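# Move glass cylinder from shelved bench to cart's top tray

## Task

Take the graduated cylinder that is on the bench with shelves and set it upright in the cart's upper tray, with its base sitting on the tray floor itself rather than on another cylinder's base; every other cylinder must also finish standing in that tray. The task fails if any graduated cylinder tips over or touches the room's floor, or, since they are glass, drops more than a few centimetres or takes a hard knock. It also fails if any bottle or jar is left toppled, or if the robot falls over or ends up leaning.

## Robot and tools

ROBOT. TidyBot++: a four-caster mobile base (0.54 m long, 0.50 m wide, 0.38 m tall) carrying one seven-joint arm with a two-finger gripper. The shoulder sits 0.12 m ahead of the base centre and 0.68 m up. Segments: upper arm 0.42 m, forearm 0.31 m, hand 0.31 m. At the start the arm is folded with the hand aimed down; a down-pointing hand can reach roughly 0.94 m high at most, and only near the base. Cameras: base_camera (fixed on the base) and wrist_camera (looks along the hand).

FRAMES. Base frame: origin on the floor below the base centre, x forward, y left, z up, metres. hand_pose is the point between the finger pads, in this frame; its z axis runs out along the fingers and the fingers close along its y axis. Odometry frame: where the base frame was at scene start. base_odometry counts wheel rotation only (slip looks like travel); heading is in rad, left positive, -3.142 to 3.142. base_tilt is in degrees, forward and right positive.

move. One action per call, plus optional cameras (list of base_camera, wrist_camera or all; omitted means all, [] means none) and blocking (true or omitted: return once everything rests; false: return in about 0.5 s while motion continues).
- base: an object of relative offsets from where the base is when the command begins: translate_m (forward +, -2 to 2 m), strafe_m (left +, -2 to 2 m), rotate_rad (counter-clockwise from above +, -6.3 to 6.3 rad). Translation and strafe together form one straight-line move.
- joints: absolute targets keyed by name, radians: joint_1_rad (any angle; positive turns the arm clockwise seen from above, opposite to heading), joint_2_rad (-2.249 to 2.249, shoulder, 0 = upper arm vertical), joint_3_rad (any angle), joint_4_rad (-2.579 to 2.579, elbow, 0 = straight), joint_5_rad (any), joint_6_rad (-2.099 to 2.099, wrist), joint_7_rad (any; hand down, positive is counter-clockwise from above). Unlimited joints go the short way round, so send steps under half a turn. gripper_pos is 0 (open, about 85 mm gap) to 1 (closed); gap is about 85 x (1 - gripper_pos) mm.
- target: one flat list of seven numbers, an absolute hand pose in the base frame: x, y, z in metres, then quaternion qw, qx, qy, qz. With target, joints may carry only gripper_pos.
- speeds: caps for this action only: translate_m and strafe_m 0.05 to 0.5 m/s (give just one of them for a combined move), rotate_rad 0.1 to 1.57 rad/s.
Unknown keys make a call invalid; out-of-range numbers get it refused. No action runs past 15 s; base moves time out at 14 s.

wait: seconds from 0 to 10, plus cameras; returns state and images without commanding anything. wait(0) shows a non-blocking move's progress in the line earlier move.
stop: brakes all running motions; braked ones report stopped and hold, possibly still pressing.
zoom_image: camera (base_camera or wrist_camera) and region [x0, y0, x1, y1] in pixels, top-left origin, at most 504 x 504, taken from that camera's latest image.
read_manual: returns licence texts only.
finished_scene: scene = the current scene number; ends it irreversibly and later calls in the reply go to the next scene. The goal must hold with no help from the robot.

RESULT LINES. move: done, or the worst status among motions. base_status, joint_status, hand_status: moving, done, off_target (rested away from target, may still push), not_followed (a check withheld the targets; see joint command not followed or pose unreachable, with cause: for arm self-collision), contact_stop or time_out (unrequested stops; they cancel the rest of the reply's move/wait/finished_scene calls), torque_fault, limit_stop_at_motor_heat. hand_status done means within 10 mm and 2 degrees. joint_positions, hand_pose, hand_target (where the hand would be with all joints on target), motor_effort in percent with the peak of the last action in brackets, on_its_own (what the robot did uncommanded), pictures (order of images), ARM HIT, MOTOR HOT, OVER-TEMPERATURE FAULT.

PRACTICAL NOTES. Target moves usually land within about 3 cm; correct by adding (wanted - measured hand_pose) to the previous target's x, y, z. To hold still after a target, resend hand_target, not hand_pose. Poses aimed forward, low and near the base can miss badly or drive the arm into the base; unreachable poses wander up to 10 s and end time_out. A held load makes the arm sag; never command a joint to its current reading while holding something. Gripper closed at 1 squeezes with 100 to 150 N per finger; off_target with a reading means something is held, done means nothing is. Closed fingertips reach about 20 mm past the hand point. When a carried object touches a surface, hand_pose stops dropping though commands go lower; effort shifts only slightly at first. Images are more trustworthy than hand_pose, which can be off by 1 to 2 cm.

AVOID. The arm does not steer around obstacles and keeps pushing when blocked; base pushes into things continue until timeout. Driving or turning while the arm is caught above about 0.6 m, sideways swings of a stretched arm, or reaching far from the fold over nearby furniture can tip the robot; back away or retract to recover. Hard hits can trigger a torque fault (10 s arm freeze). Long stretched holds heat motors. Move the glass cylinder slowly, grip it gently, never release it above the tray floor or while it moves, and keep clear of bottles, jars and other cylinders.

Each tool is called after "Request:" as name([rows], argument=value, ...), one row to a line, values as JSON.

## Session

Request:
move()

Scene clock: 0.00 s.
base_odometry: x=+0.000 y=+0.000 heading=+0.000
base_tilt: forward=+0.8 right=+0.5
base_status: not commanded
joint_positions: joint_1_rad=+0.026 joint_2_rad=-0.379 joint_3_rad=+3.130 joint_4_rad=-2.546 joint_5_rad=-0.021 joint_6_rad=-0.842 joint_7_rad=+1.551 gripper_pos=+0.000
joint_status: not commanded
motor_effort: joint_1_rad=-1 joint_2_rad=-1 joint_3_rad=+1 joint_4_rad=+13 joint_5_rad=+0 joint_6_rad=+1 joint_7_rad=+0
hand_pose: x=+0.2646 y=+0.0036 z=+0.5877 quat_wxyz=(-0.006, +0.998, -0.023, +0.066) (m; base frame)
hand_target: x=+0.2645 y=+0.0036 z=+0.5876 quat_wxyz=(-0.006, +0.998, -0.023, +0.066) (m; base frame)
hand_status: not commanded
pictures: base_camera, wrist_camera
camera_calibration:
wrist_camera: T_world_to_cam=[[-0.0871773, -0.995963, 0.0214159, 0.00769514], [-0.983318, 0.0825856, -0.162066, 0.411012], [0.159643, -0.0351871, -0.986547, 0.668607], [0, 0, 0, 1]] pos_world=[0.298087, -0.00275321, 0.726059]

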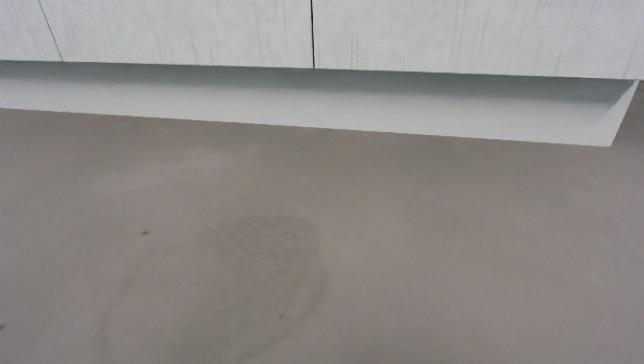

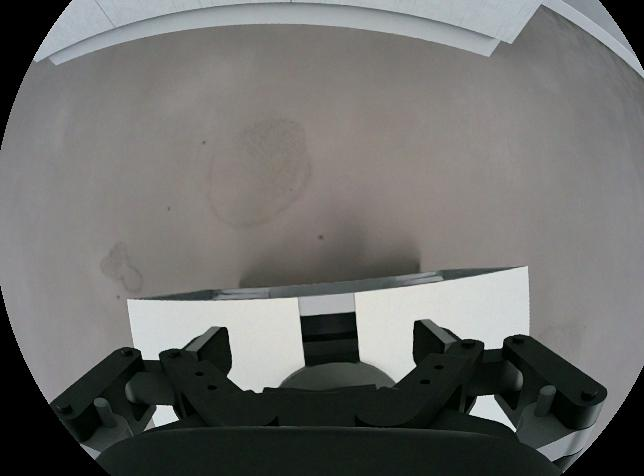

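Request:
move(joints={"joint_6_rad": 0.4, "joint_1_rad": 0})

Request:
move(joints={"joint_1_rad": 1.5}, cameras=["wrist_camera"])

Request:
move(joints={"joint_1_rad": -1.5}, cameras=["wrist_camera"])

Scene clock: 4.47 s.
move: done
base_odometry: x=+0.000 y=+0.000 heading=+0.000
base_tilt: forward=+0.7 right=+0.5
base_status: not commanded
joint_positions: joint_1_rad=+0.026 joint_2_rad=-0.379 joint_3_rad=+3.130 joint_4_rad=-2.542 joint_5_rad=-0.021 joint_6_rad=+0.324 joint_7_rad=+1.551 gripper_pos=+0.000
joint_status: all done
motor_effort: joint_1_rad=+0(1) joint_2_rad=-5(5) joint_3_rad=+0(1) joint_4_rad=+18(19) joint_5_rad=+0(1) joint_6_rad=+8(8) joint_7_rad=+0(0)
hand_pose: x=+0.5241 y=-0.0060 z=+0.8145 quat_wxyz=(-0.003, +0.795, -0.022, +0.606) (m; base frame)
hand_target: x=+0.5286 y=+0.0041 z=+0.8354 quat_wxyz=(-0.011, +0.773, -0.012, +0.634) (m; base frame)
hand_status: not commanded
pictures: base_camera, wrist_camera
camera_calibration:
wrist_camera: T_world_to_cam=[[-0.0810787, -0.995162, -0.0554863, 0.0753636], [-0.232841, 0.0730406, -0.969768, 0.968208], [0.969129, -0.0657081, -0.237637, -0.183782], [0, 0, 0, 1]] pos_world=[0.409657, -0.00779538, 0.899445]

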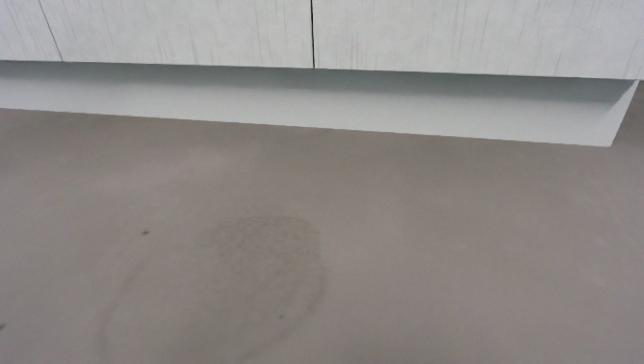

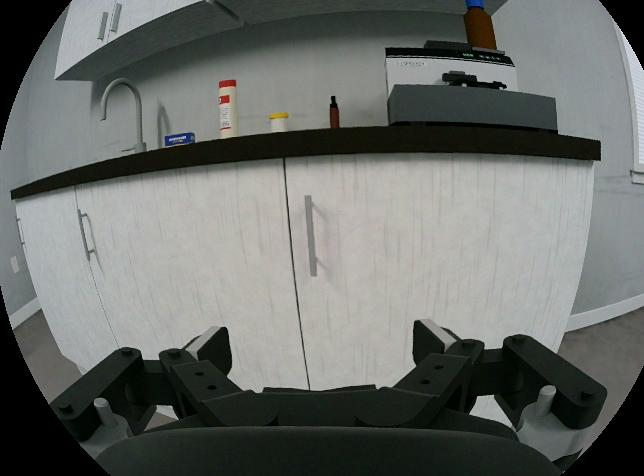

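Scene clock: 7.20 s.
move: done
base_odometry: x=+0.000 y=+0.000 heading=+0.000
base_tilt: forward=+0.7 right=+0.5
base_status: not commanded
joint_positions: joint_1_rad=+1.472 joint_2_rad=-0.379 joint_3_rad=+3.130 joint_4_rad=-2.542 joint_5_rad=-0.021 joint_6_rad=+0.325 joint_7_rad=+1.551 gripper_pos=+0.000
joint_status: all done
motor_effort: joint_1_rad=+0(2) joint_2_rad=-5(5) joint_3_rad=+0(1) joint_4_rad=+18(19) joint_5_rad=+0(1) joint_6_rad=+8(8) joint_7_rad=+0(1)
hand_pose: x=+0.1632 y=-0.4028 z=+0.8147 quat_wxyz=(+0.399, +0.581, -0.543, +0.457) (m; base frame)
hand_target: x=+0.1521 y=-0.4083 z=+0.8354 quat_wxyz=(+0.424, +0.558, -0.535, +0.472) (m; base frame)
hand_status: not commanded
pictures: wrist_camera
camera_calibration:
wrist_camera: T_world_to_cam=[[-0.997538, -0.0428262, -0.0555299, 0.184458], [0.0437194, 0.23933, -0.969953, 0.935383], [0.0548293, -0.969993, -0.236868, -0.0756888], [0, 0, 0, 1]] pos_world=[0.147259, -0.289383, 0.899592]

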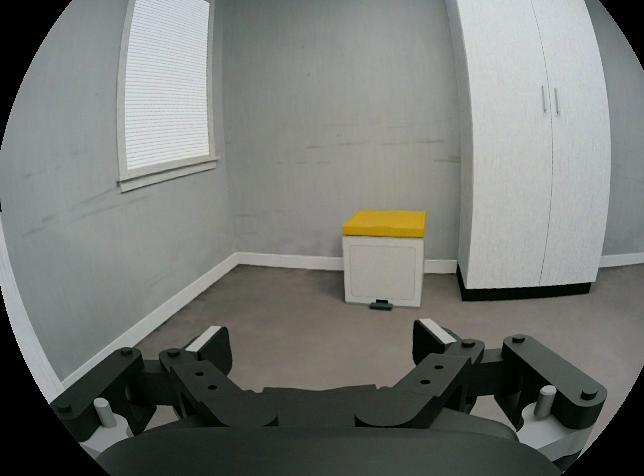

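Scene clock: 11.03 s.
move: done
base_odometry: x=+0.000 y=+0.000 heading=+0.000
base_tilt: forward=+0.7 right=+0.5
base_status: not commanded
joint_positions: joint_1_rad=-1.472 joint_2_rad=-0.379 joint_3_rad=+3.130 joint_4_rad=-2.542 joint_5_rad=-0.021 joint_6_rad=+0.325 joint_7_rad=+1.551 gripper_pos=+0.000
joint_status: all done
motor_effort: joint_1_rad=+0(2) joint_2_rad=-5(5) joint_3_rad=+0(1) joint_4_rad=+18(19) joint_5_rad=+0(1) joint_6_rad=+8(8) joint_7_rad=+0(1)
hand_pose: x=+0.1545 y=+0.4037 z=+0.8149 quat_wxyz=(-0.415, +0.597, +0.525, +0.442) (m; base frame)
hand_target: x=+0.1439 y=+0.4089 z=+0.8354 quat_wxyz=(-0.440, +0.574, +0.518, +0.457) (m; base frame)
hand_status: not commanded
pictures: wrist_camera
camera_calibration:
wrist_camera: T_world_to_cam=[[0.98663, -0.153214, -0.05556, -0.0516335], [-0.089664, -0.225615, -0.970082, 0.951314], [0.136095, 0.962093, -0.236337, -0.0858501], [0, 0, 0, 1]] pos_world=[0.147926, 0.289316, 0.899694]

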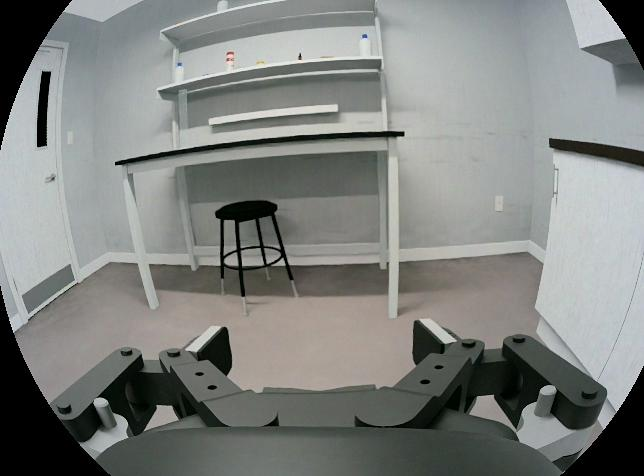

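Request:
zoom_image(camera="wrist_camera", region=[80, 0, 420, 200])

Request:
move(joints={"joint_1_rad": -3.0}, cameras=["wrist_camera"])

Scaled by 1.482.

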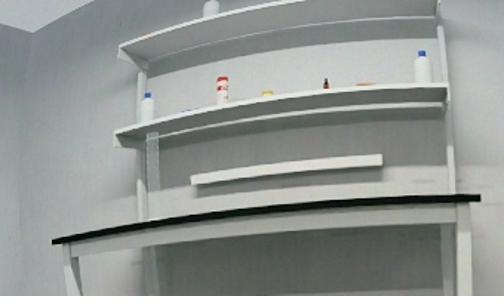

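Scene clock: 16.20 s.
move: done
base_odometry: x=+0.000 y=+0.000 heading=+0.000
base_tilt: forward=+0.7 right=+0.5
base_status: not commanded
joint_positions: joint_1_rad=-2.972 joint_2_rad=-0.379 joint_3_rad=+3.130 joint_4_rad=-2.542 joint_5_rad=-0.021 joint_6_rad=+0.325 joint_7_rad=+1.551 gripper_pos=+0.000
joint_status: all done
motor_effort: joint_1_rad=-1(2) joint_2_rad=-5(5) joint_3_rad=+0(1) joint_4_rad=+18(19) joint_5_rad=-1(1) joint_6_rad=+8(8) joint_7_rad=+0(1)
hand_pose: x=-0.2812 y=+0.0639 z=+0.8149 quat_wxyz=(-0.605, +0.079, +0.791, +0.040) (m; base frame)
hand_target: x=-0.2871 y=+0.0538 z=+0.8354 quat_wxyz=(-0.633, +0.066, +0.770, +0.034) (m; base frame)
hand_status: not commanded
pictures: wrist_camera
camera_calibration:
wrist_camera: T_world_to_cam=[[0.222619, 0.973321, -0.0555634, 0.0392865], [0.218649, -0.105389, -0.970096, 0.914632], [-0.95007, 0.203813, -0.236277, 0.043349], [0, 0, 0, 1]] pos_world=[-0.167545, 0.0493186, 0.899705]

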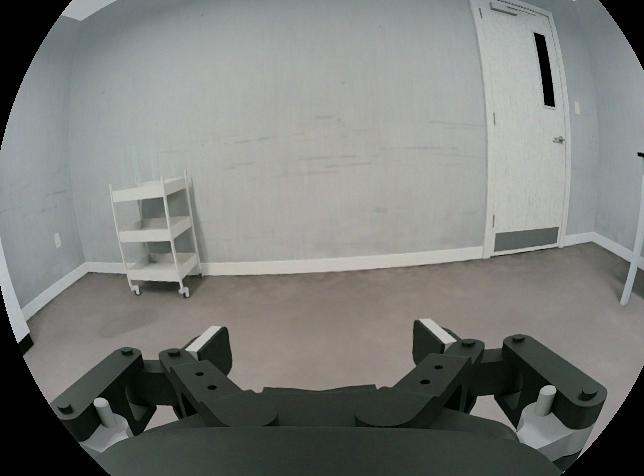

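Request:
move(joints={"joint_1_rad": 0.0}, base={"translate_m": -0.71, "strafe_m": 0.9, "rotate_rad": 1.353}, cameras=[])

Request:
move(joints={"joint_1_rad": 0, "joint_2_rad": -0.143, "joint_3_rad": 3.14, "joint_4_rad": -1.70, "joint_5_rad": 0, "joint_6_rad": 0.05, "joint_7_rad": 1.571})

Request:
zoom_image(camera="wrist_camera", region=[150, 100, 500, 400])

Scene clock: 44.90 s.
move: done
base_odometry: x=-0.710 y=+0.900 heading=+1.353
base_tilt: forward=+0.8 right=+0.5
base_status: done
joint_positions: joint_1_rad=-0.027 joint_2_rad=-0.376 joint_3_rad=+3.130 joint_4_rad=-2.542 joint_5_rad=-0.021 joint_6_rad=+0.328 joint_7_rad=+1.551 gripper_pos=+0.000
joint_status: all done
motor_effort: joint_1_rad=-1(2) joint_2_rad=-5(9) joint_3_rad=+0(1) joint_4_rad=+18(19) joint_5_rad=+0(1) joint_6_rad=+8(8) joint_7_rad=+0(0)
hand_pose: x=+0.5247 y=+0.0156 z=+0.8146 quat_wxyz=(-0.019, +0.795, -0.001, +0.606) (m; base frame)
hand_target: x=+0.5286 y=+0.0041 z=+0.8354 quat_wxyz=(-0.011, +0.773, -0.012, +0.634) (m; base frame)
hand_status: not commanded
pictures: none
No camera images: "cameras" was empty.

Scene clock: 47.03 s.
move: done
base_odometry: x=-0.710 y=+0.900 heading=+1.353
base_tilt: forward=+0.8 right=+0.5
base_status: not commanded
joint_positions: joint_1_rad=-0.027 joint_2_rad=-0.164 joint_3_rad=+3.130 joint_4_rad=-1.707 joint_5_rad=-0.021 joint_6_rad=+0.113 joint_7_rad=+1.551 gripper_pos=+0.000
joint_status: all done
motor_effort: joint_1_rad=+0(1) joint_2_rad=-15(16) joint_3_rad=+0(1) joint_4_rad=+22(22) joint_5_rad=+1(1) joint_6_rad=+8(9) joint_7_rad=+0(2)
hand_pose: x=+0.6723 y=+0.0233 z=+1.1494 quat_wxyz=(-0.029, +0.656, +0.000, +0.755) (m; base frame)
hand_target: x=+0.6840 y=+0.0023 z=+1.1225 quat_wxyz=(+0.000, +0.684, +0.001, +0.729) (m; base frame)
hand_status: not commanded
pictures: base_camera, wrist_camera
camera_calibration:
wrist_camera: T_world_to_cam=[[0.00616365, -0.996787, -0.0798618, 0.104471], [0.168138, 0.0797594, -0.982531, 1.07025], [0.985744, -0.00737184, 0.168089, -0.724802], [0, 0, 0, 1]] pos_world=[0.533876, 0.0134301, 1.18173]

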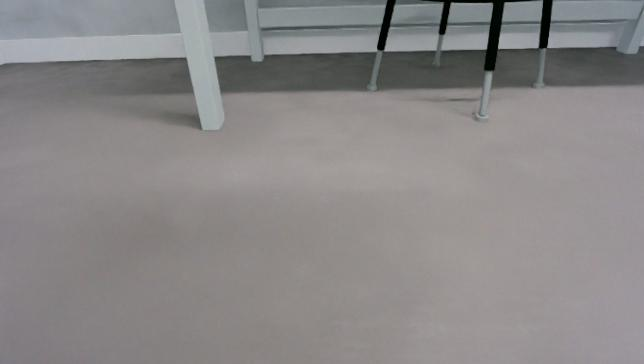

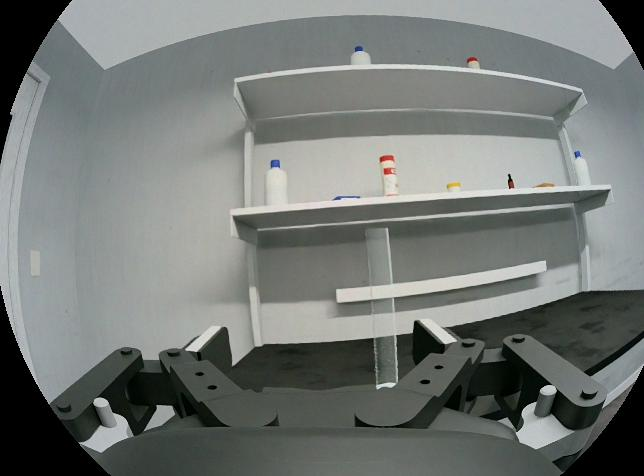

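Scaled by 1.440.

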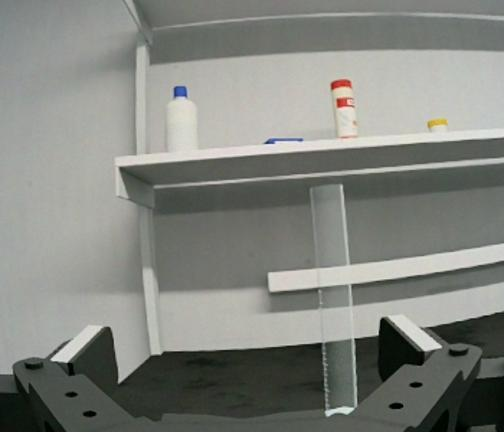

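Request:
move(joints={"joint_1_rad": 0.04, "joint_2_rad": -0.128, "joint_4_rad": -1.695, "joint_5_rad": 0.03, "joint_6_rad": -0.065, "joint_7_rad": 1.61}, base={"translate_m": 0.3, "strafe_m": -0.068}, speeds={"translate_m": 0.25})

Scene clock: 60.00 s.
move: done
base_odometry: x=-0.579 y=+1.179 heading=+1.353
base_tilt: forward=+0.8 right=+0.5
base_status: done
joint_positions: joint_1_rad=+0.015 joint_2_rad=-0.133 joint_3_rad=+3.133 joint_4_rad=-1.698 joint_5_rad=-0.002 joint_6_rad=-0.010 joint_7_rad=+1.560 gripper_pos=+0.000
joint_status: all done
motor_effort: joint_1_rad=-1(2) joint_2_rad=-17(19) joint_3_rad=+0(1) joint_4_rad=+22(22) joint_5_rad=+0(1) joint_6_rad=+8(8) joint_7_rad=+0(1)
hand_pose: x=+0.6888 y=-0.0022 z=+1.0993 quat_wxyz=(-0.002, +0.709, -0.007, +0.706) (m; base frame)
hand_target: x=+0.6899 y=-0.0211 z=+1.0813 quat_wxyz=(+0.038, +0.728, +0.011, +0.684) (m; base frame)
hand_status: not commanded
pictures: base_camera, wrist_camera
camera_calibration:
wrist_camera: T_world_to_cam=[[-0.0489462, -0.997655, -0.0478503, 0.0777932], [0.0274163, 0.0465477, -0.99854, 1.13483], [0.998425, -0.0501866, 0.0250736, -0.584419], [0, 0, 0, 1]] pos_world=[0.556193, -0.00454277, 1.15154]

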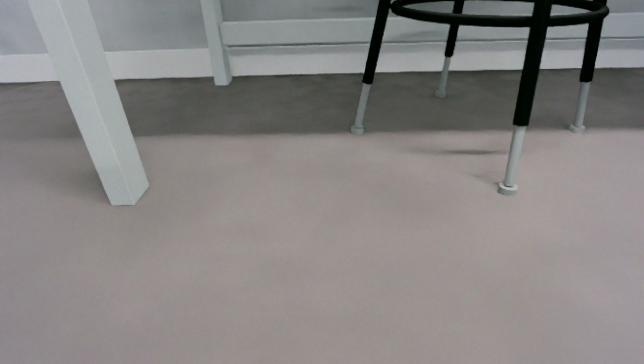

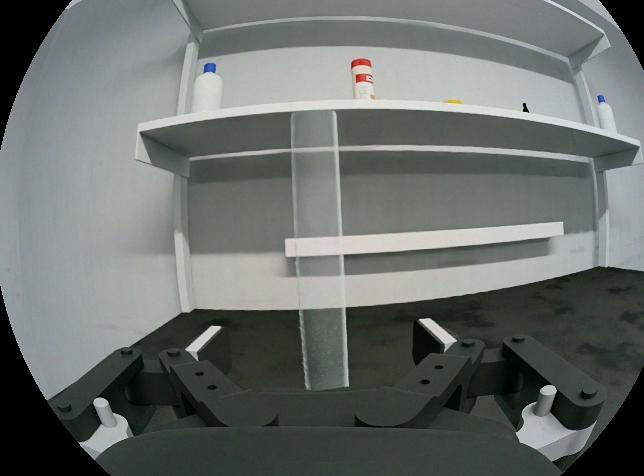

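Request:
move(base={"translate_m": 0.166}, speeds={"translate_m": 0.1})

Scene clock: 67.13 s.
move: done
base_odometry: x=-0.543 y=+1.341 heading=+1.353
base_tilt: forward=+0.8 right=+0.5
base_status: done
joint_positions: joint_1_rad=+0.015 joint_2_rad=-0.130 joint_3_rad=+3.133 joint_4_rad=-1.698 joint_5_rad=-0.002 joint_6_rad=-0.010 joint_7_rad=+1.560 gripper_pos=+0.000
joint_status: not commanded
motor_effort: joint_1_rad=-1(1) joint_2_rad=-17(20) joint_3_rad=+0(1) joint_4_rad=+21(23) joint_5_rad=+0(1) joint_6_rad=+8(8) joint_7_rad=+0(0)
hand_pose: x=+0.6902 y=-0.0022 z=+1.0975 quat_wxyz=(-0.002, +0.710, -0.007, +0.704) (m; base frame)
hand_target: x=+0.6899 y=-0.0211 z=+1.0813 quat_wxyz=(+0.038, +0.728, +0.011, +0.684) (m; base frame)
hand_status: not commanded
pictures: base_camera, wrist_camera
camera_calibration:
wrist_camera: T_world_to_cam=[[-0.0491342, -0.997651, -0.047738, 0.077739], [0.0241019, 0.0465975, -0.998623, 1.13528], [0.998501, -0.0502171, 0.0217557, -0.582166], [0, 0, 0, 1]] pos_world=[0.557751, -0.00457937, 1.15009]

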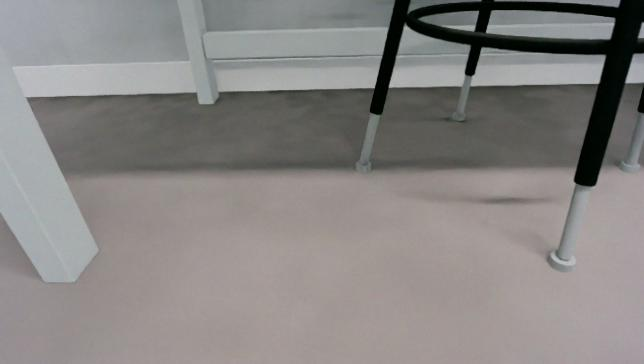

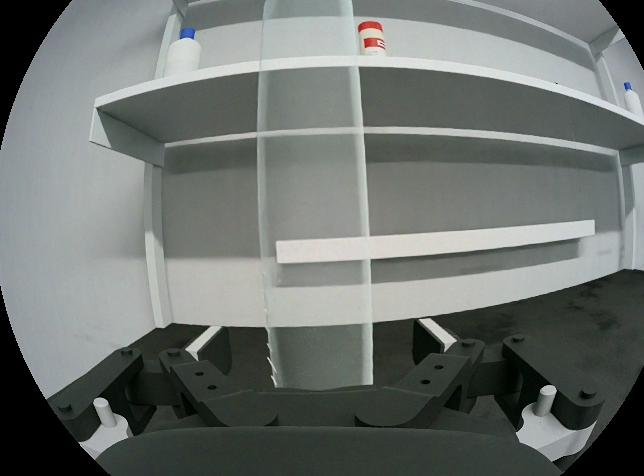

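Request:
move(joints={"gripper_pos": 0.65}, cameras=["wrist_camera"])

Request:
move(joints={"joint_2_rad": -0.143, "joint_4_rad": -1.645, "joint_6_rad": -0.08}, cameras=["wrist_camera"])

Scene clock: 72.67 s.
move: off_target
base_odometry: x=-0.543 y=+1.341 heading=+1.353
base_tilt: forward=+0.8 right=+0.5
base_status: not commanded
joint_positions: joint_1_rad=+0.015 joint_2_rad=-0.130 joint_3_rad=+3.133 joint_4_rad=-1.698 joint_5_rad=-0.002 joint_6_rad=-0.010 joint_7_rad=+1.560 gripper_pos=+0.552
joint_status: gripper_pos off_target (ended at +0.552, target +0.650)
motor_effort: joint_1_rad=-1(1) joint_2_rad=-16(17) joint_3_rad=+0(0) joint_4_rad=+21(22) joint_5_rad=+0(1) joint_6_rad=+8(8) joint_7_rad=+0(1)
hand_pose: x=+0.6902 y=-0.0023 z=+1.0975 quat_wxyz=(-0.002, +0.710, -0.007, +0.704) (m; base frame)
hand_target: x=+0.6899 y=-0.0211 z=+1.0813 quat_wxyz=(+0.038, +0.728, +0.011, +0.684) (m; base frame)
hand_status: not commanded
pictures: wrist_camera
camera_calibration:
wrist_camera: T_world_to_cam=[[-0.0492193, -0.997646, -0.0477404, 0.077752], [0.0241647, 0.0465949, -0.998622, 1.13527], [0.998496, -0.0503051, 0.0218144, -0.58223], [0, 0, 0, 1]] pos_world=[0.557747, -0.004618, 1.15012]

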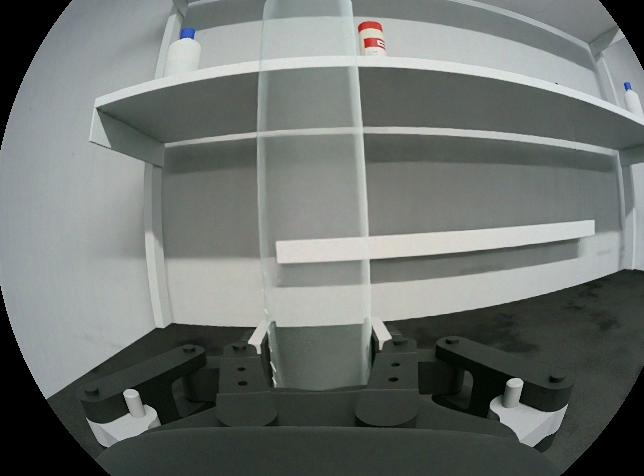

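Scene clock: 73.43 s.
move: done
base_odometry: x=-0.543 y=+1.341 heading=+1.353
base_tilt: forward=+0.8 right=+0.5
base_status: not commanded
joint_positions: joint_1_rad=+0.015 joint_2_rad=-0.130 joint_3_rad=+3.133 joint_4_rad=-1.662 joint_5_rad=-0.002 joint_6_rad=-0.039 joint_7_rad=+1.560 gripper_pos=+0.552
joint_status: all done
motor_effort: joint_1_rad=+0(1) joint_2_rad=-19(20) joint_3_rad=+0(0) joint_4_rad=+23(25) joint_5_rad=+1(1) joint_6_rad=+10(11) joint_7_rad=+0(0)
hand_pose: x=+0.6900 y=-0.0022 z=+1.1106 quat_wxyz=(-0.002, +0.707, -0.007, +0.707) (m; base frame)
hand_target: x=+0.6835 y=-0.0210 z=+1.1164 quat_wxyz=(+0.039, +0.711, +0.010, +0.702) (m; base frame)
hand_status: not commanded
pictures: wrist_camera
camera_calibration:
wrist_camera: T_world_to_cam=[[-0.0488527, -0.997652, -0.0480051, 0.0784423], [0.0304899, 0.0465505, -0.998451, 1.14383], [0.998341, -0.0502407, 0.0281442, -0.58922], [0, 0, 0, 1]] pos_world=[0.557199, -0.00459077, 1.16241]

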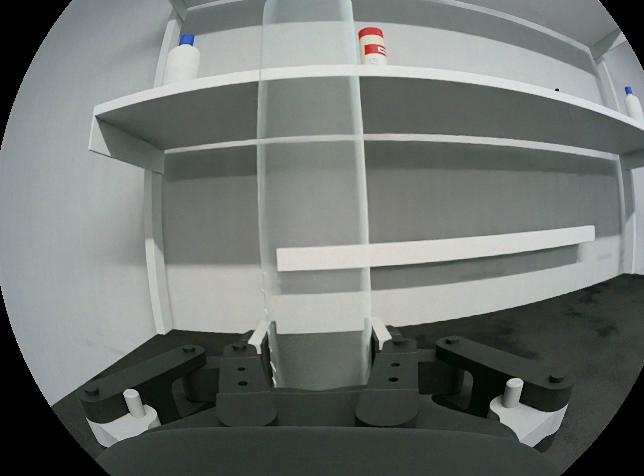

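Request:
move(joints={"joint_2_rad": -0.163, "joint_4_rad": -1.58, "joint_6_rad": -0.16}, cameras=["wrist_camera"])

Request:
move(base={"translate_m": -0.55}, speeds={"translate_m": 0.3}, cameras=[])

Scene clock: 76.97 s.
move: done
base_odometry: x=-0.543 y=+1.341 heading=+1.353
base_tilt: forward=+0.8 right=+0.5
base_status: not commanded
joint_positions: joint_1_rad=+0.015 joint_2_rad=-0.139 joint_3_rad=+3.133 joint_4_rad=-1.595 joint_5_rad=-0.002 joint_6_rad=-0.115 joint_7_rad=+1.560 gripper_pos=+0.552
joint_status: all done
motor_effort: joint_1_rad=+0(1) joint_2_rad=-18(20) joint_3_rad=+0(0) joint_4_rad=+24(26) joint_5_rad=+0(1) joint_6_rad=+10(11) joint_7_rad=+0(0)
hand_pose: x=+0.6841 y=-0.0021 z=+1.1343 quat_wxyz=(-0.002, +0.707, -0.007, +0.707) (m; base frame)
hand_target: x=+0.6722 y=-0.0213 z=+1.1432 quat_wxyz=(+0.040, +0.709, +0.009, +0.704) (m; base frame)
hand_status: not commanded
pictures: wrist_camera
camera_calibration:
wrist_camera: T_world_to_cam=[[-0.0486888, -0.997663, -0.0479375, 0.0792463], [0.0310445, 0.0464596, -0.998438, 1.16728], [0.998331, -0.0501009, 0.0287099, -0.584627], [0, 0, 0, 1]] pos_world=[0.551272, -0.00446073, 1.18604]

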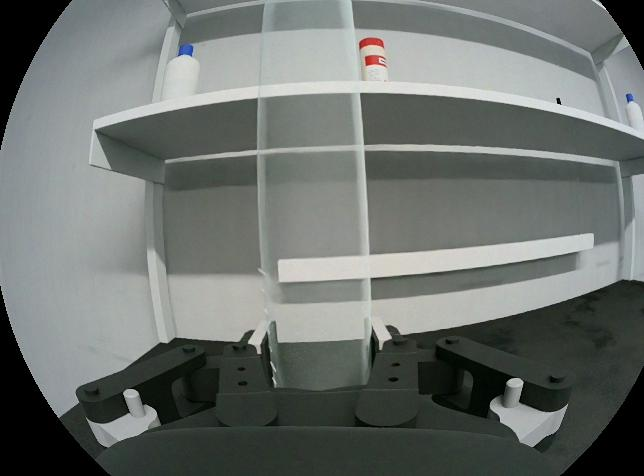

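Scene clock: 79.77 s.
move: done
base_odometry: x=-0.662 y=+0.804 heading=+1.353
base_tilt: forward=+0.8 right=+0.5
base_status: done
joint_positions: joint_1_rad=+0.017 joint_2_rad=-0.150 joint_3_rad=+3.134 joint_4_rad=-1.595 joint_5_rad=-0.002 joint_6_rad=-0.117 joint_7_rad=+1.560 gripper_pos=+0.552
joint_status: not commanded
motor_effort: joint_1_rad=+0(2) joint_2_rad=-18(23) joint_3_rad=+0(3) joint_4_rad=+24(25) joint_5_rad=+0(1) joint_6_rad=+10(11) joint_7_rad=+0(1)
hand_pose: x=+0.6793 y=-0.0037 z=+1.1400 quat_wxyz=(-0.001, +0.704, -0.008, +0.710) (m; base frame)
hand_target: x=+0.6722 y=-0.0213 z=+1.1432 quat_wxyz=(+0.040, +0.709, +0.009, +0.704) (m; base frame)
hand_status: not commanded
pictures: none
No camera images: "cameras" was empty.

Request:
move(base={"translate_m": -1.68, "strafe_m": -0.024, "rotate_rad": 1.6}, speeds={"translate_m": 0.4, "rotate_rad": 0.5}, joints={"joint_1_rad": 0.4, "joint_6_rad": -0.62})

Request:
zoom_image(camera="wrist_camera", region=[0, 80, 300, 380])

Scene clock: 92.23 s.
move: done
base_odometry: x=-1.001 y=-0.842 heading=+2.954
base_tilt: forward=+0.8 right=+0.5
base_status: done
joint_positions: joint_1_rad=+0.378 joint_2_rad=-0.149 joint_3_rad=+3.137 joint_4_rad=-1.595 joint_5_rad=-0.002 joint_6_rad=-0.570 joint_7_rad=+1.560 gripper_pos=+0.552
joint_status: all done
motor_effort: joint_1_rad=+0(2) joint_2_rad=-17(21) joint_3_rad=+0(3) joint_4_rad=+23(24) joint_5_rad=+0(2) joint_6_rad=+9(10) joint_7_rad=+0(1)
hand_pose: x=+0.6133 y=-0.1921 z=+1.0031 quat_wxyz=(+0.096, +0.830, -0.162, +0.525) (m; base frame)
hand_target: x=+0.5971 y=-0.2056 z=+1.0053 quat_wxyz=(+0.127, +0.839, -0.146, +0.509) (m; base frame)
hand_status: not commanded
pictures: base_camera, wrist_camera
camera_calibration:
wrist_camera: T_world_to_cam=[[-0.418471, -0.907866, -0.0257168, 0.101737], [-0.356752, 0.190349, -0.914601, 1.22871], [0.83523, -0.37356, -0.403539, -0.0482439], [0, 0, 0, 1]] pos_world=[0.521215, -0.159543, 1.10693]

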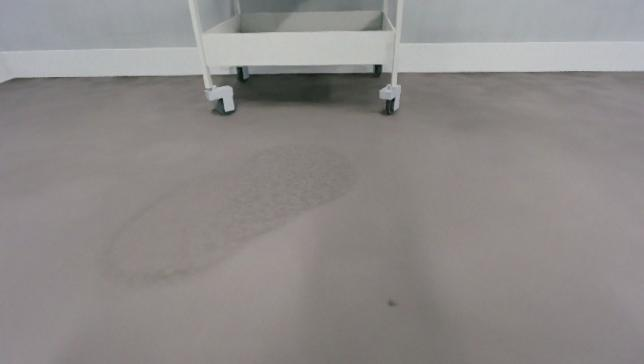

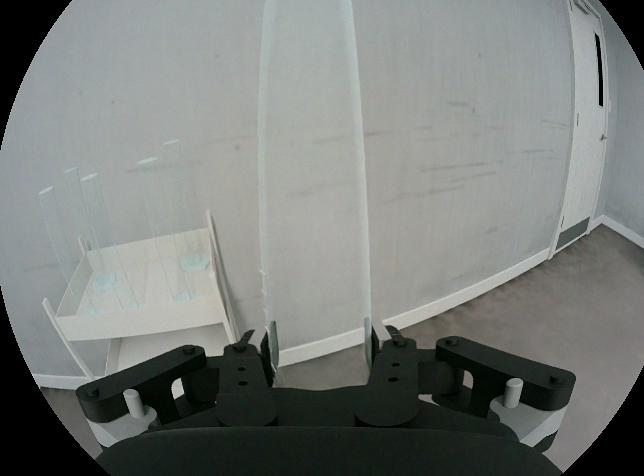

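Scaled by 1.680.

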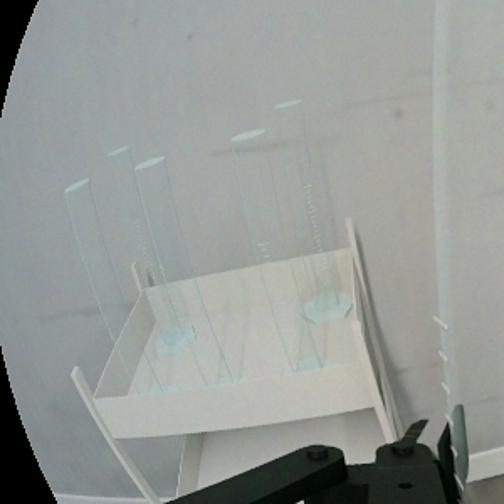

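Request:
move(base={"translate_m": 0.2, "strafe_m": 0.03}, speeds={"translate_m": 0.2}, joints={"joint_1_rad": 0.38, "joint_2_rad": -0.186, "joint_4_rad": -1.471, "joint_6_rad": -0.95})

Request:
zoom_image(camera="wrist_camera", region=[0, 80, 300, 380])

Scene clock: 111.80 s.
move: done
base_odometry: x=-1.203 y=-0.834 heading=+2.954
base_tilt: forward=+0.8 right=+0.5
base_status: done
joint_positions: joint_1_rad=+0.378 joint_2_rad=-0.164 joint_3_rad=+3.137 joint_4_rad=-1.487 joint_5_rad=-0.002 joint_6_rad=-0.896 joint_7_rad=+1.560 gripper_pos=+0.552
joint_status: all done
motor_effort: joint_1_rad=-1(2) joint_2_rad=-16(19) joint_3_rad=+0(1) joint_4_rad=+21(23) joint_5_rad=+0(1) joint_6_rad=+8(9) joint_7_rad=+0(0)
hand_pose: x=+0.5703 y=-0.1751 z=+0.9856 quat_wxyz=(+0.080, +0.879, -0.171, +0.437) (m; base frame)
hand_target: x=+0.5524 y=-0.1789 z=+0.9921 quat_wxyz=(+0.105, +0.886, -0.149, +0.425) (m; base frame)
hand_status: not commanded
pictures: base_camera, wrist_camera
camera_calibration:
wrist_camera: T_world_to_cam=[[-0.421938, -0.906527, -0.0132848, 0.0886323], [-0.521815, 0.254807, -0.814115, 1.20047], [0.741402, -0.336574, -0.580552, 0.221387], [0, 0, 0, 1]] pos_world=[0.499686, -0.151028, 1.10703]

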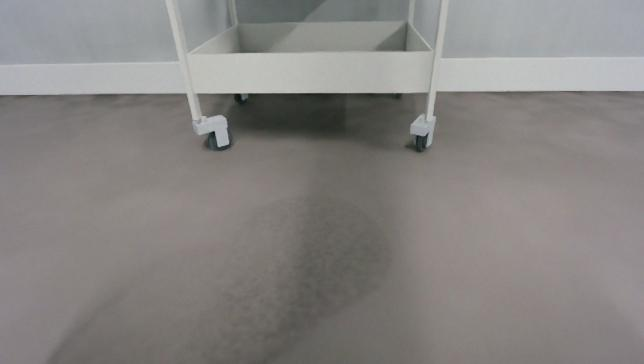

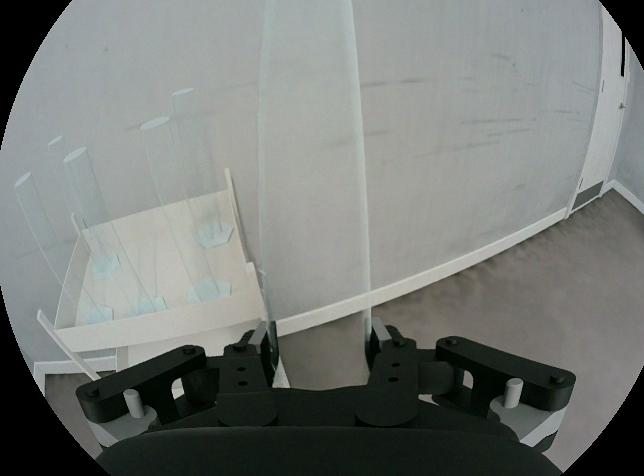

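Scaled by 1.680.

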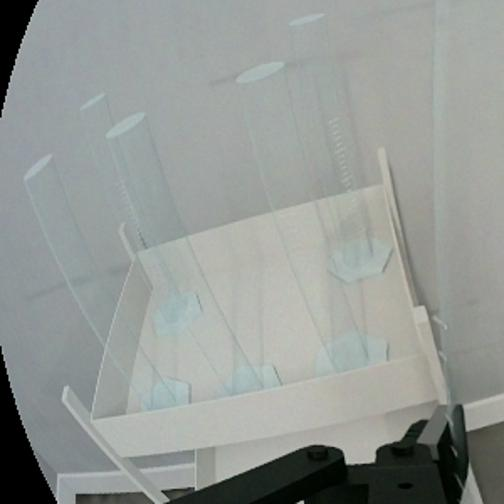

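Request:
move()

Scene clock: 126.00 s.
base_odometry: x=-1.203 y=-0.834 heading=+2.954
base_tilt: forward=+0.8 right=+0.5
base_status: done
joint_positions: joint_1_rad=+0.378 joint_2_rad=-0.164 joint_3_rad=+3.137 joint_4_rad=-1.487 joint_5_rad=-0.002 joint_6_rad=-0.897 joint_7_rad=+1.560 gripper_pos=+0.552
joint_status: all done
motor_effort: joint_1_rad=-1(2) joint_2_rad=-16(19) joint_3_rad=+0(1) joint_4_rad=+23(23) joint_5_rad=+0(1) joint_6_rad=+8(9) joint_7_rad=+0(0)
hand_pose: x=+0.5703 y=-0.1751 z=+0.9855 quat_wxyz=(+0.080, +0.879, -0.171, +0.437) (m; base frame)
hand_target: x=+0.5524 y=-0.1789 z=+0.9921 quat_wxyz=(+0.105, +0.886, -0.149, +0.425) (m; base frame)
hand_status: not commanded
pictures: base_camera, wrist_camera
camera_calibration:
wrist_camera: T_world_to_cam=[[-0.421942, -0.906526, -0.013266, 0.0886116], [-0.522046, 0.254897, -0.813938, 1.20035], [0.741238, -0.336509, -0.5808, 0.221739], [0, 0, 0, 1]] pos_world=[0.499667, -0.151021, 1.10698]

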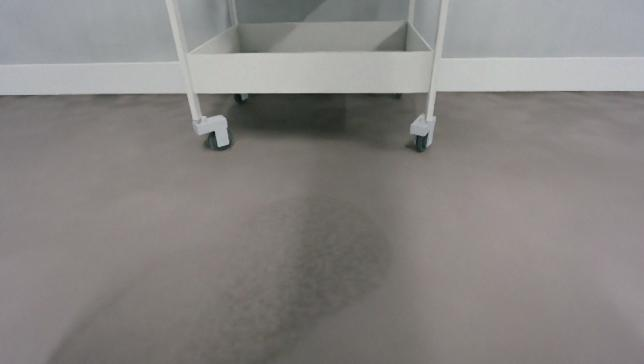

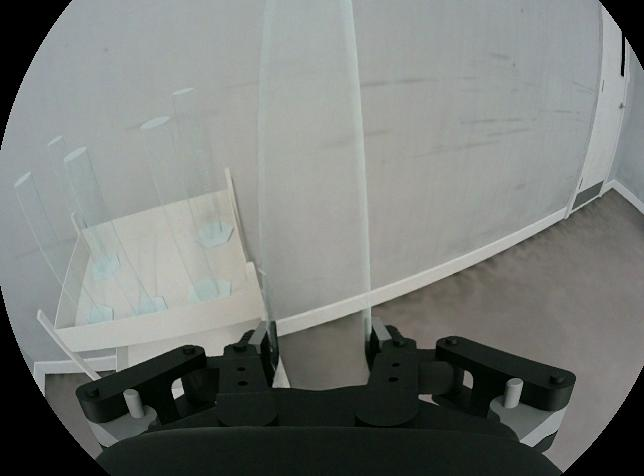

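Request:
zoom_image(camera="wrist_camera", region=[0, 70, 280, 380])

Scaled by 1.626.

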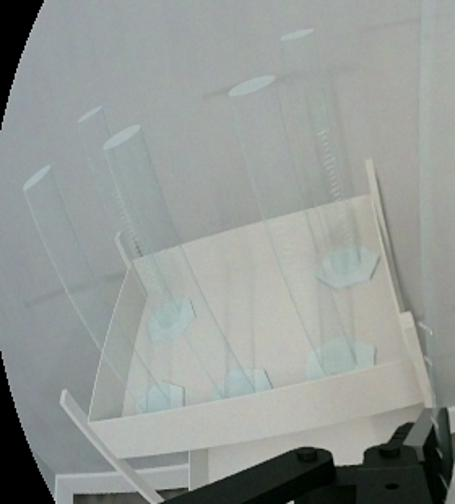

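Request:
move(joints={"joint_1_rad": -0.01, "joint_2_rad": -0.1, "joint_3_rad": 3.14, "joint_4_rad": -1.985, "joint_5_rad": 0.03, "joint_6_rad": 0.39, "joint_7_rad": 1.61, "gripper_pos": 0.65}, base={"strafe_m": 0.03})

Request:
zoom_image(camera="wrist_camera", region=[80, 80, 560, 380])

Scene clock: 176.57 s.
move: off_target
base_odometry: x=-1.209 y=-0.864 heading=+2.954
base_tilt: forward=+0.8 right=+0.5
base_status: done
joint_positions: joint_1_rad=+0.015 joint_2_rad=-0.106 joint_3_rad=+3.138 joint_4_rad=-1.984 joint_5_rad=-0.001 joint_6_rad=+0.297 joint_7_rad=+1.560 gripper_pos=+0.552
joint_status: gripper_pos off_target (ended at +0.552, target +0.650); the others done
motor_effort: joint_1_rad=-1(3) joint_2_rad=-19(20) joint_3_rad=+0(2) joint_4_rad=+23(25) joint_5_rad=+0(2) joint_6_rad=+10(10) joint_7_rad=+0(1)
hand_pose: x=+0.6852 y=-0.0053 z=+1.0025 quat_wxyz=(+0.000, +0.710, -0.008, +0.704) (m; base frame)
hand_target: x=+0.6862 y=+0.0115 z=+1.0268 quat_wxyz=(+0.016, +0.679, +0.031, +0.733) (m; base frame)
hand_status: not commanded
pictures: base_camera, wrist_camera
camera_calibration:
wrist_camera: T_world_to_cam=[[-0.0541616, -0.997427, -0.0469719, 0.0725755], [0.0227469, 0.0457962, -0.998692, 1.04168], [0.998273, -0.0551593, 0.020208, -0.573639], [0, 0, 0, 1]] pos_world=[0.552884, -0.00695783, 1.05532]

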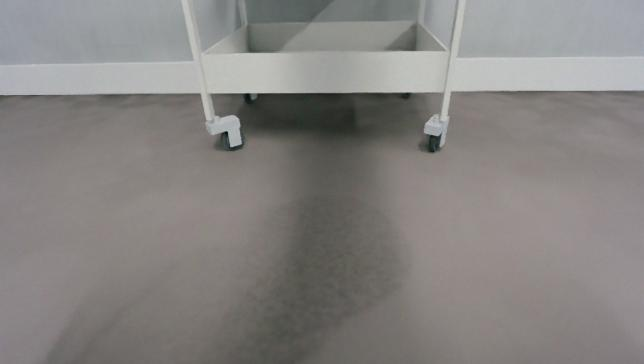

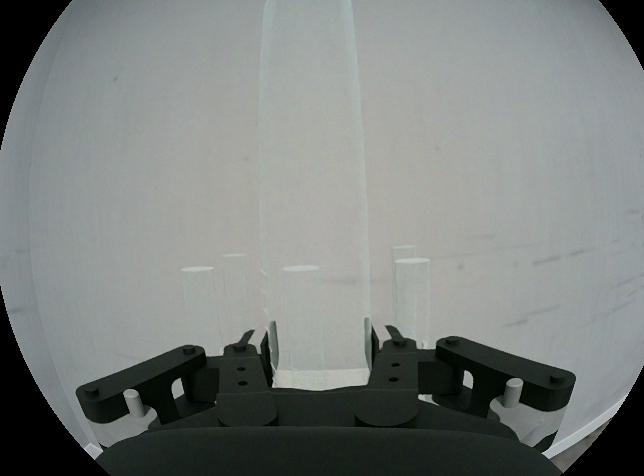

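Scaled by 1.050.

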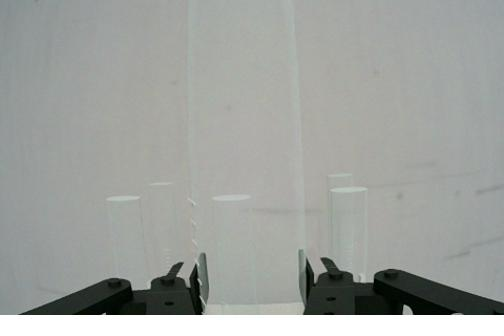

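Request:
move(joints={"joint_2_rad": -0.005, "joint_4_rad": -2.165, "joint_6_rad": 0.67}, base={"strafe_m": 0.01, "translate_m": 0.12}, speeds={"translate_m": 0.15})

Request:
zoom_image(camera="wrist_camera", region=[80, 180, 560, 400])

Scene clock: 186.03 s.
move: done
base_odometry: x=-1.329 y=-0.851 heading=+2.954
base_tilt: forward=+0.8 right=+0.5
base_status: done
joint_positions: joint_1_rad=+0.015 joint_2_rad=+0.001 joint_3_rad=+3.138 joint_4_rad=-2.168 joint_5_rad=-0.001 joint_6_rad=+0.578 joint_7_rad=+1.560 gripper_pos=+0.552
joint_status: all done
motor_effort: joint_1_rad=+0(1) joint_2_rad=-20(23) joint_3_rad=+0(0) joint_4_rad=+20(23) joint_5_rad=+0(1) joint_6_rad=+10(11) joint_7_rad=+0(0)
hand_pose: x=+0.6903 y=-0.0054 z=+0.9194 quat_wxyz=(+0.000, +0.714, -0.008, +0.700) (m; base frame)
hand_target: x=+0.6883 y=+0.0138 z=+0.9529 quat_wxyz=(+0.012, +0.677, +0.032, +0.735) (m; base frame)
hand_status: not commanded
pictures: base_camera, wrist_camera
camera_calibration:
wrist_camera: T_world_to_cam=[[-0.0546661, -0.997407, -0.0467971, 0.0689983], [0.0120315, 0.0462058, -0.998859, 0.966126], [0.998432, -0.0551668, 0.00947438, -0.567285], [0, 0, 0, 1]] pos_world=[0.558543, -0.00711646, 0.973628]

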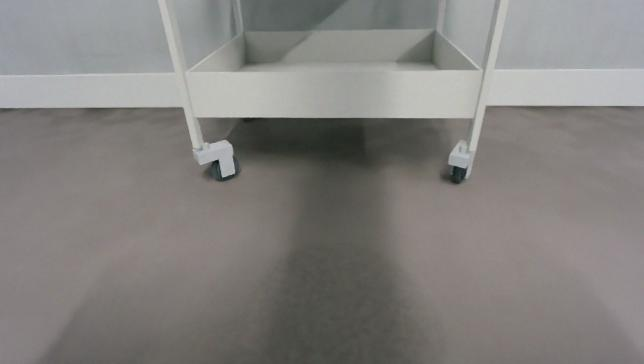

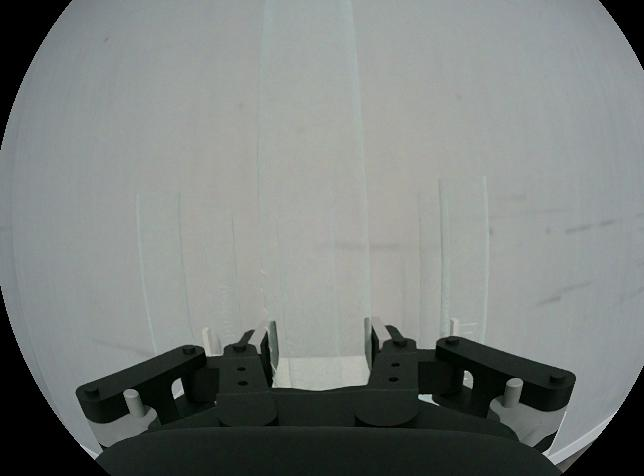

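Scaled by 1.050.

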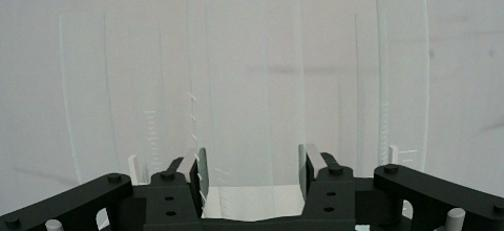

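Request:
move(joints={"joint_4_rad": -2.13}, base={"strafe_m": 0.007}, cameras=[])

Request:
move(base={"translate_m": 0.05}, speeds={"translate_m": 0.08})

Request:
zoom_image(camera="wrist_camera", region=[80, 80, 560, 400])

Scene clock: 195.13 s.
move: done
base_odometry: x=-1.330 y=-0.858 heading=+2.954
base_tilt: forward=+0.8 right=+0.5
base_status: done
joint_positions: joint_1_rad=+0.011 joint_2_rad=+0.001 joint_3_rad=+3.138 joint_4_rad=-2.142 joint_5_rad=+0.000 joint_6_rad=+0.585 joint_7_rad=+1.560 gripper_pos=+0.552
joint_status: all done
motor_effort: joint_1_rad=+0(3) joint_2_rad=-21(22) joint_3_rad=+0(2) joint_4_rad=+20(23) joint_5_rad=+0(1) joint_6_rad=+10(11) joint_7_rad=+1(1)
hand_pose: x=+0.6950 y=-0.0034 z=+0.9366 quat_wxyz=(-0.001, +0.702, -0.007, +0.712) (m; base frame)
hand_target: x=+0.6932 y=+0.0138 z=+0.9730 quat_wxyz=(+0.013, +0.664, +0.032, +0.747) (m; base frame)
hand_status: not commanded
pictures: none
No camera images: "cameras" was empty.

Scene clock: 196.27 s.
move: done
base_odometry: x=-1.380 y=-0.849 heading=+2.954
base_tilt: forward=+0.8 right=+0.5
base_status: done
joint_positions: joint_1_rad=+0.011 joint_2_rad=+0.003 joint_3_rad=+3.138 joint_4_rad=-2.142 joint_5_rad=+0.000 joint_6_rad=+0.585 joint_7_rad=+1.560 gripper_pos=+0.552
joint_status: not commanded
motor_effort: joint_1_rad=-1(2) joint_2_rad=-21(23) joint_3_rad=+0(1) joint_4_rad=+21(22) joint_5_rad=+0(1) joint_6_rad=+10(10) joint_7_rad=+0(1)
hand_pose: x=+0.6954 y=-0.0034 z=+0.9356 quat_wxyz=(-0.001, +0.703, -0.007, +0.711) (m; base frame)
hand_target: x=+0.6932 y=+0.0138 z=+0.9730 quat_wxyz=(+0.013, +0.664, +0.032, +0.747) (m; base frame)
hand_status: not commanded
pictures: base_camera, wrist_camera
camera_calibration:
wrist_camera: T_world_to_cam=[[-0.0495259, -0.997622, -0.0479269, 0.0695274], [0.0432866, 0.0457967, -0.998012, 0.959694], [0.997834, -0.0515021, 0.0409155, -0.601402], [0, 0, 0, 1]] pos_world=[0.562001, -0.00556214, 0.985725]

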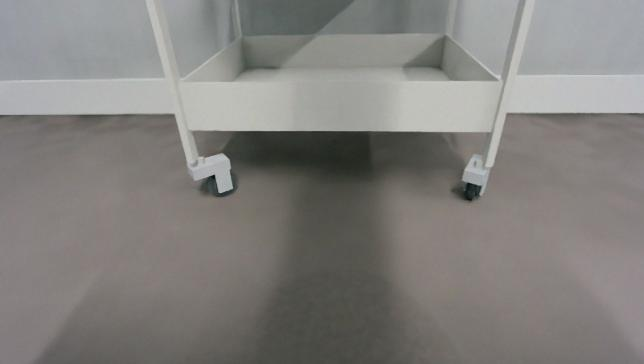

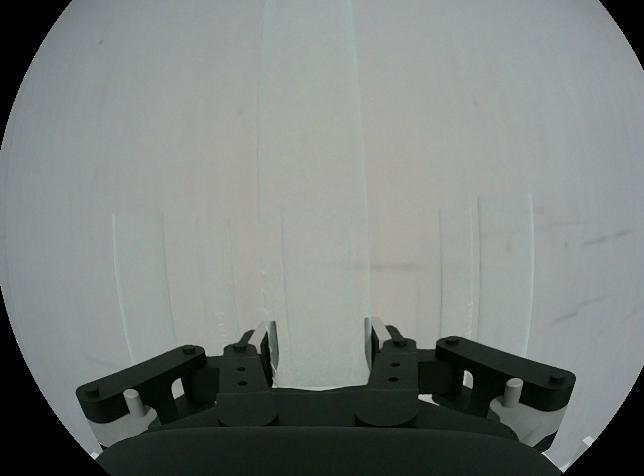

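Scaled by 1.050.

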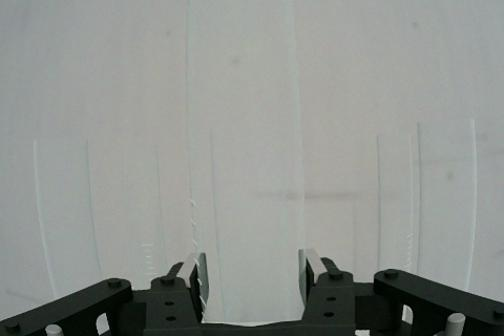

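Request:
move(base={"translate_m": 0.02}, speeds={"translate_m": 0.05}, cameras=["wrist_camera"])

Request:
zoom_image(camera="wrist_camera", region=[80, 180, 560, 400])

Request:
move(base={"translate_m": 0.01}, speeds={"translate_m": 0.05}, cameras=["wrist_camera"])

Request:
zoom_image(camera="wrist_camera", region=[80, 180, 560, 400])

Scene clock: 203.63 s.
move: done
base_odometry: x=-1.400 y=-0.845 heading=+2.954
base_tilt: forward=+0.8 right=+0.5
base_status: done
joint_positions: joint_1_rad=+0.011 joint_2_rad=+0.003 joint_3_rad=+3.138 joint_4_rad=-2.142 joint_5_rad=+0.000 joint_6_rad=+0.585 joint_7_rad=+1.560 gripper_pos=+0.552
joint_status: not commanded
motor_effort: joint_1_rad=-1(1) joint_2_rad=-21(24) joint_3_rad=+0(1) joint_4_rad=+20(22) joint_5_rad=+0(1) joint_6_rad=+10(11) joint_7_rad=+0(0)
hand_pose: x=+0.6955 y=-0.0034 z=+0.9356 quat_wxyz=(-0.001, +0.703, -0.007, +0.711) (m; base frame)
hand_target: x=+0.6932 y=+0.0138 z=+0.9730 quat_wxyz=(+0.013, +0.664, +0.032, +0.747) (m; base frame)
hand_status: not commanded
pictures: wrist_camera
camera_calibration:
wrist_camera: T_world_to_cam=[[-0.0495228, -0.997622, -0.0479302, 0.0695288], [0.0433537, 0.0457967, -0.99801, 0.959617], [0.997832, -0.0515021, 0.0409826, -0.601506], [0, 0, 0, 1]] pos_world=[0.562042, -0.00556266, 0.985691]

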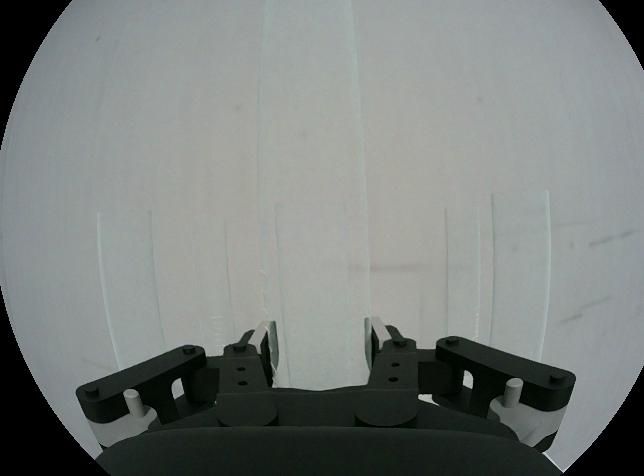

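Scaled by 1.050.

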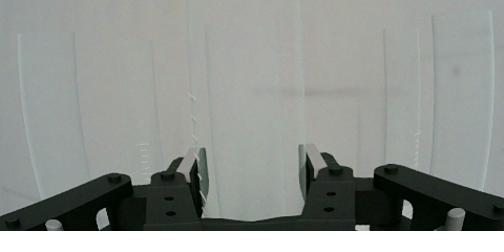

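Scene clock: 204.27 s.
move: done
base_odometry: x=-1.410 y=-0.844 heading=+2.954
base_tilt: forward=+0.8 right=+0.5
base_status: done
joint_positions: joint_1_rad=+0.011 joint_2_rad=+0.005 joint_3_rad=+3.138 joint_4_rad=-2.141 joint_5_rad=+0.000 joint_6_rad=+0.585 joint_7_rad=+1.560 gripper_pos=+0.552
joint_status: not commanded
motor_effort: joint_1_rad=+0(1) joint_2_rad=-21(23) joint_3_rad=+0(1) joint_4_rad=+20(22) joint_5_rad=+0(1) joint_6_rad=+10(11) joint_7_rad=+0(0)
hand_pose: x=+0.6960 y=-0.0034 z=+0.9346 quat_wxyz=(-0.001, +0.704, -0.007, +0.711) (m; base frame)
hand_target: x=+0.6932 y=+0.0138 z=+0.9730 quat_wxyz=(+0.013, +0.664, +0.032, +0.747) (m; base frame)
hand_status: not commanded
pictures: wrist_camera
camera_calibration:
wrist_camera: T_world_to_cam=[[-0.0496014, -0.997621, -0.0478688, 0.0695], [0.0417155, 0.0458166, -0.998078, 0.959821], [0.997898, -0.051503, 0.0393437, -0.600524], [0, 0, 0, 1]] pos_world=[0.562669, -0.00556978, 0.98493]

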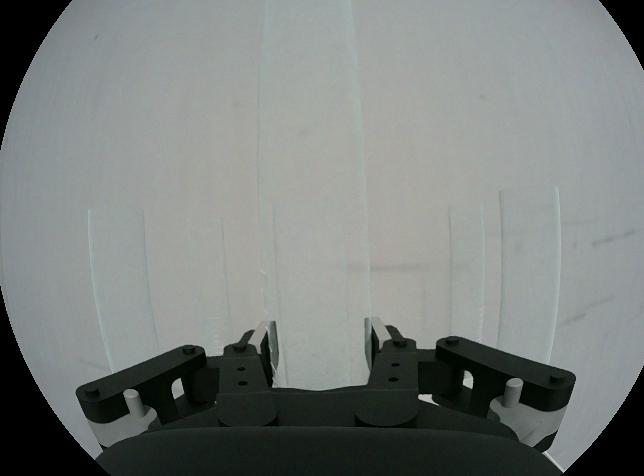

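Scaled by 1.050.

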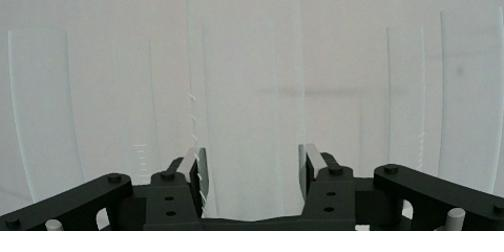

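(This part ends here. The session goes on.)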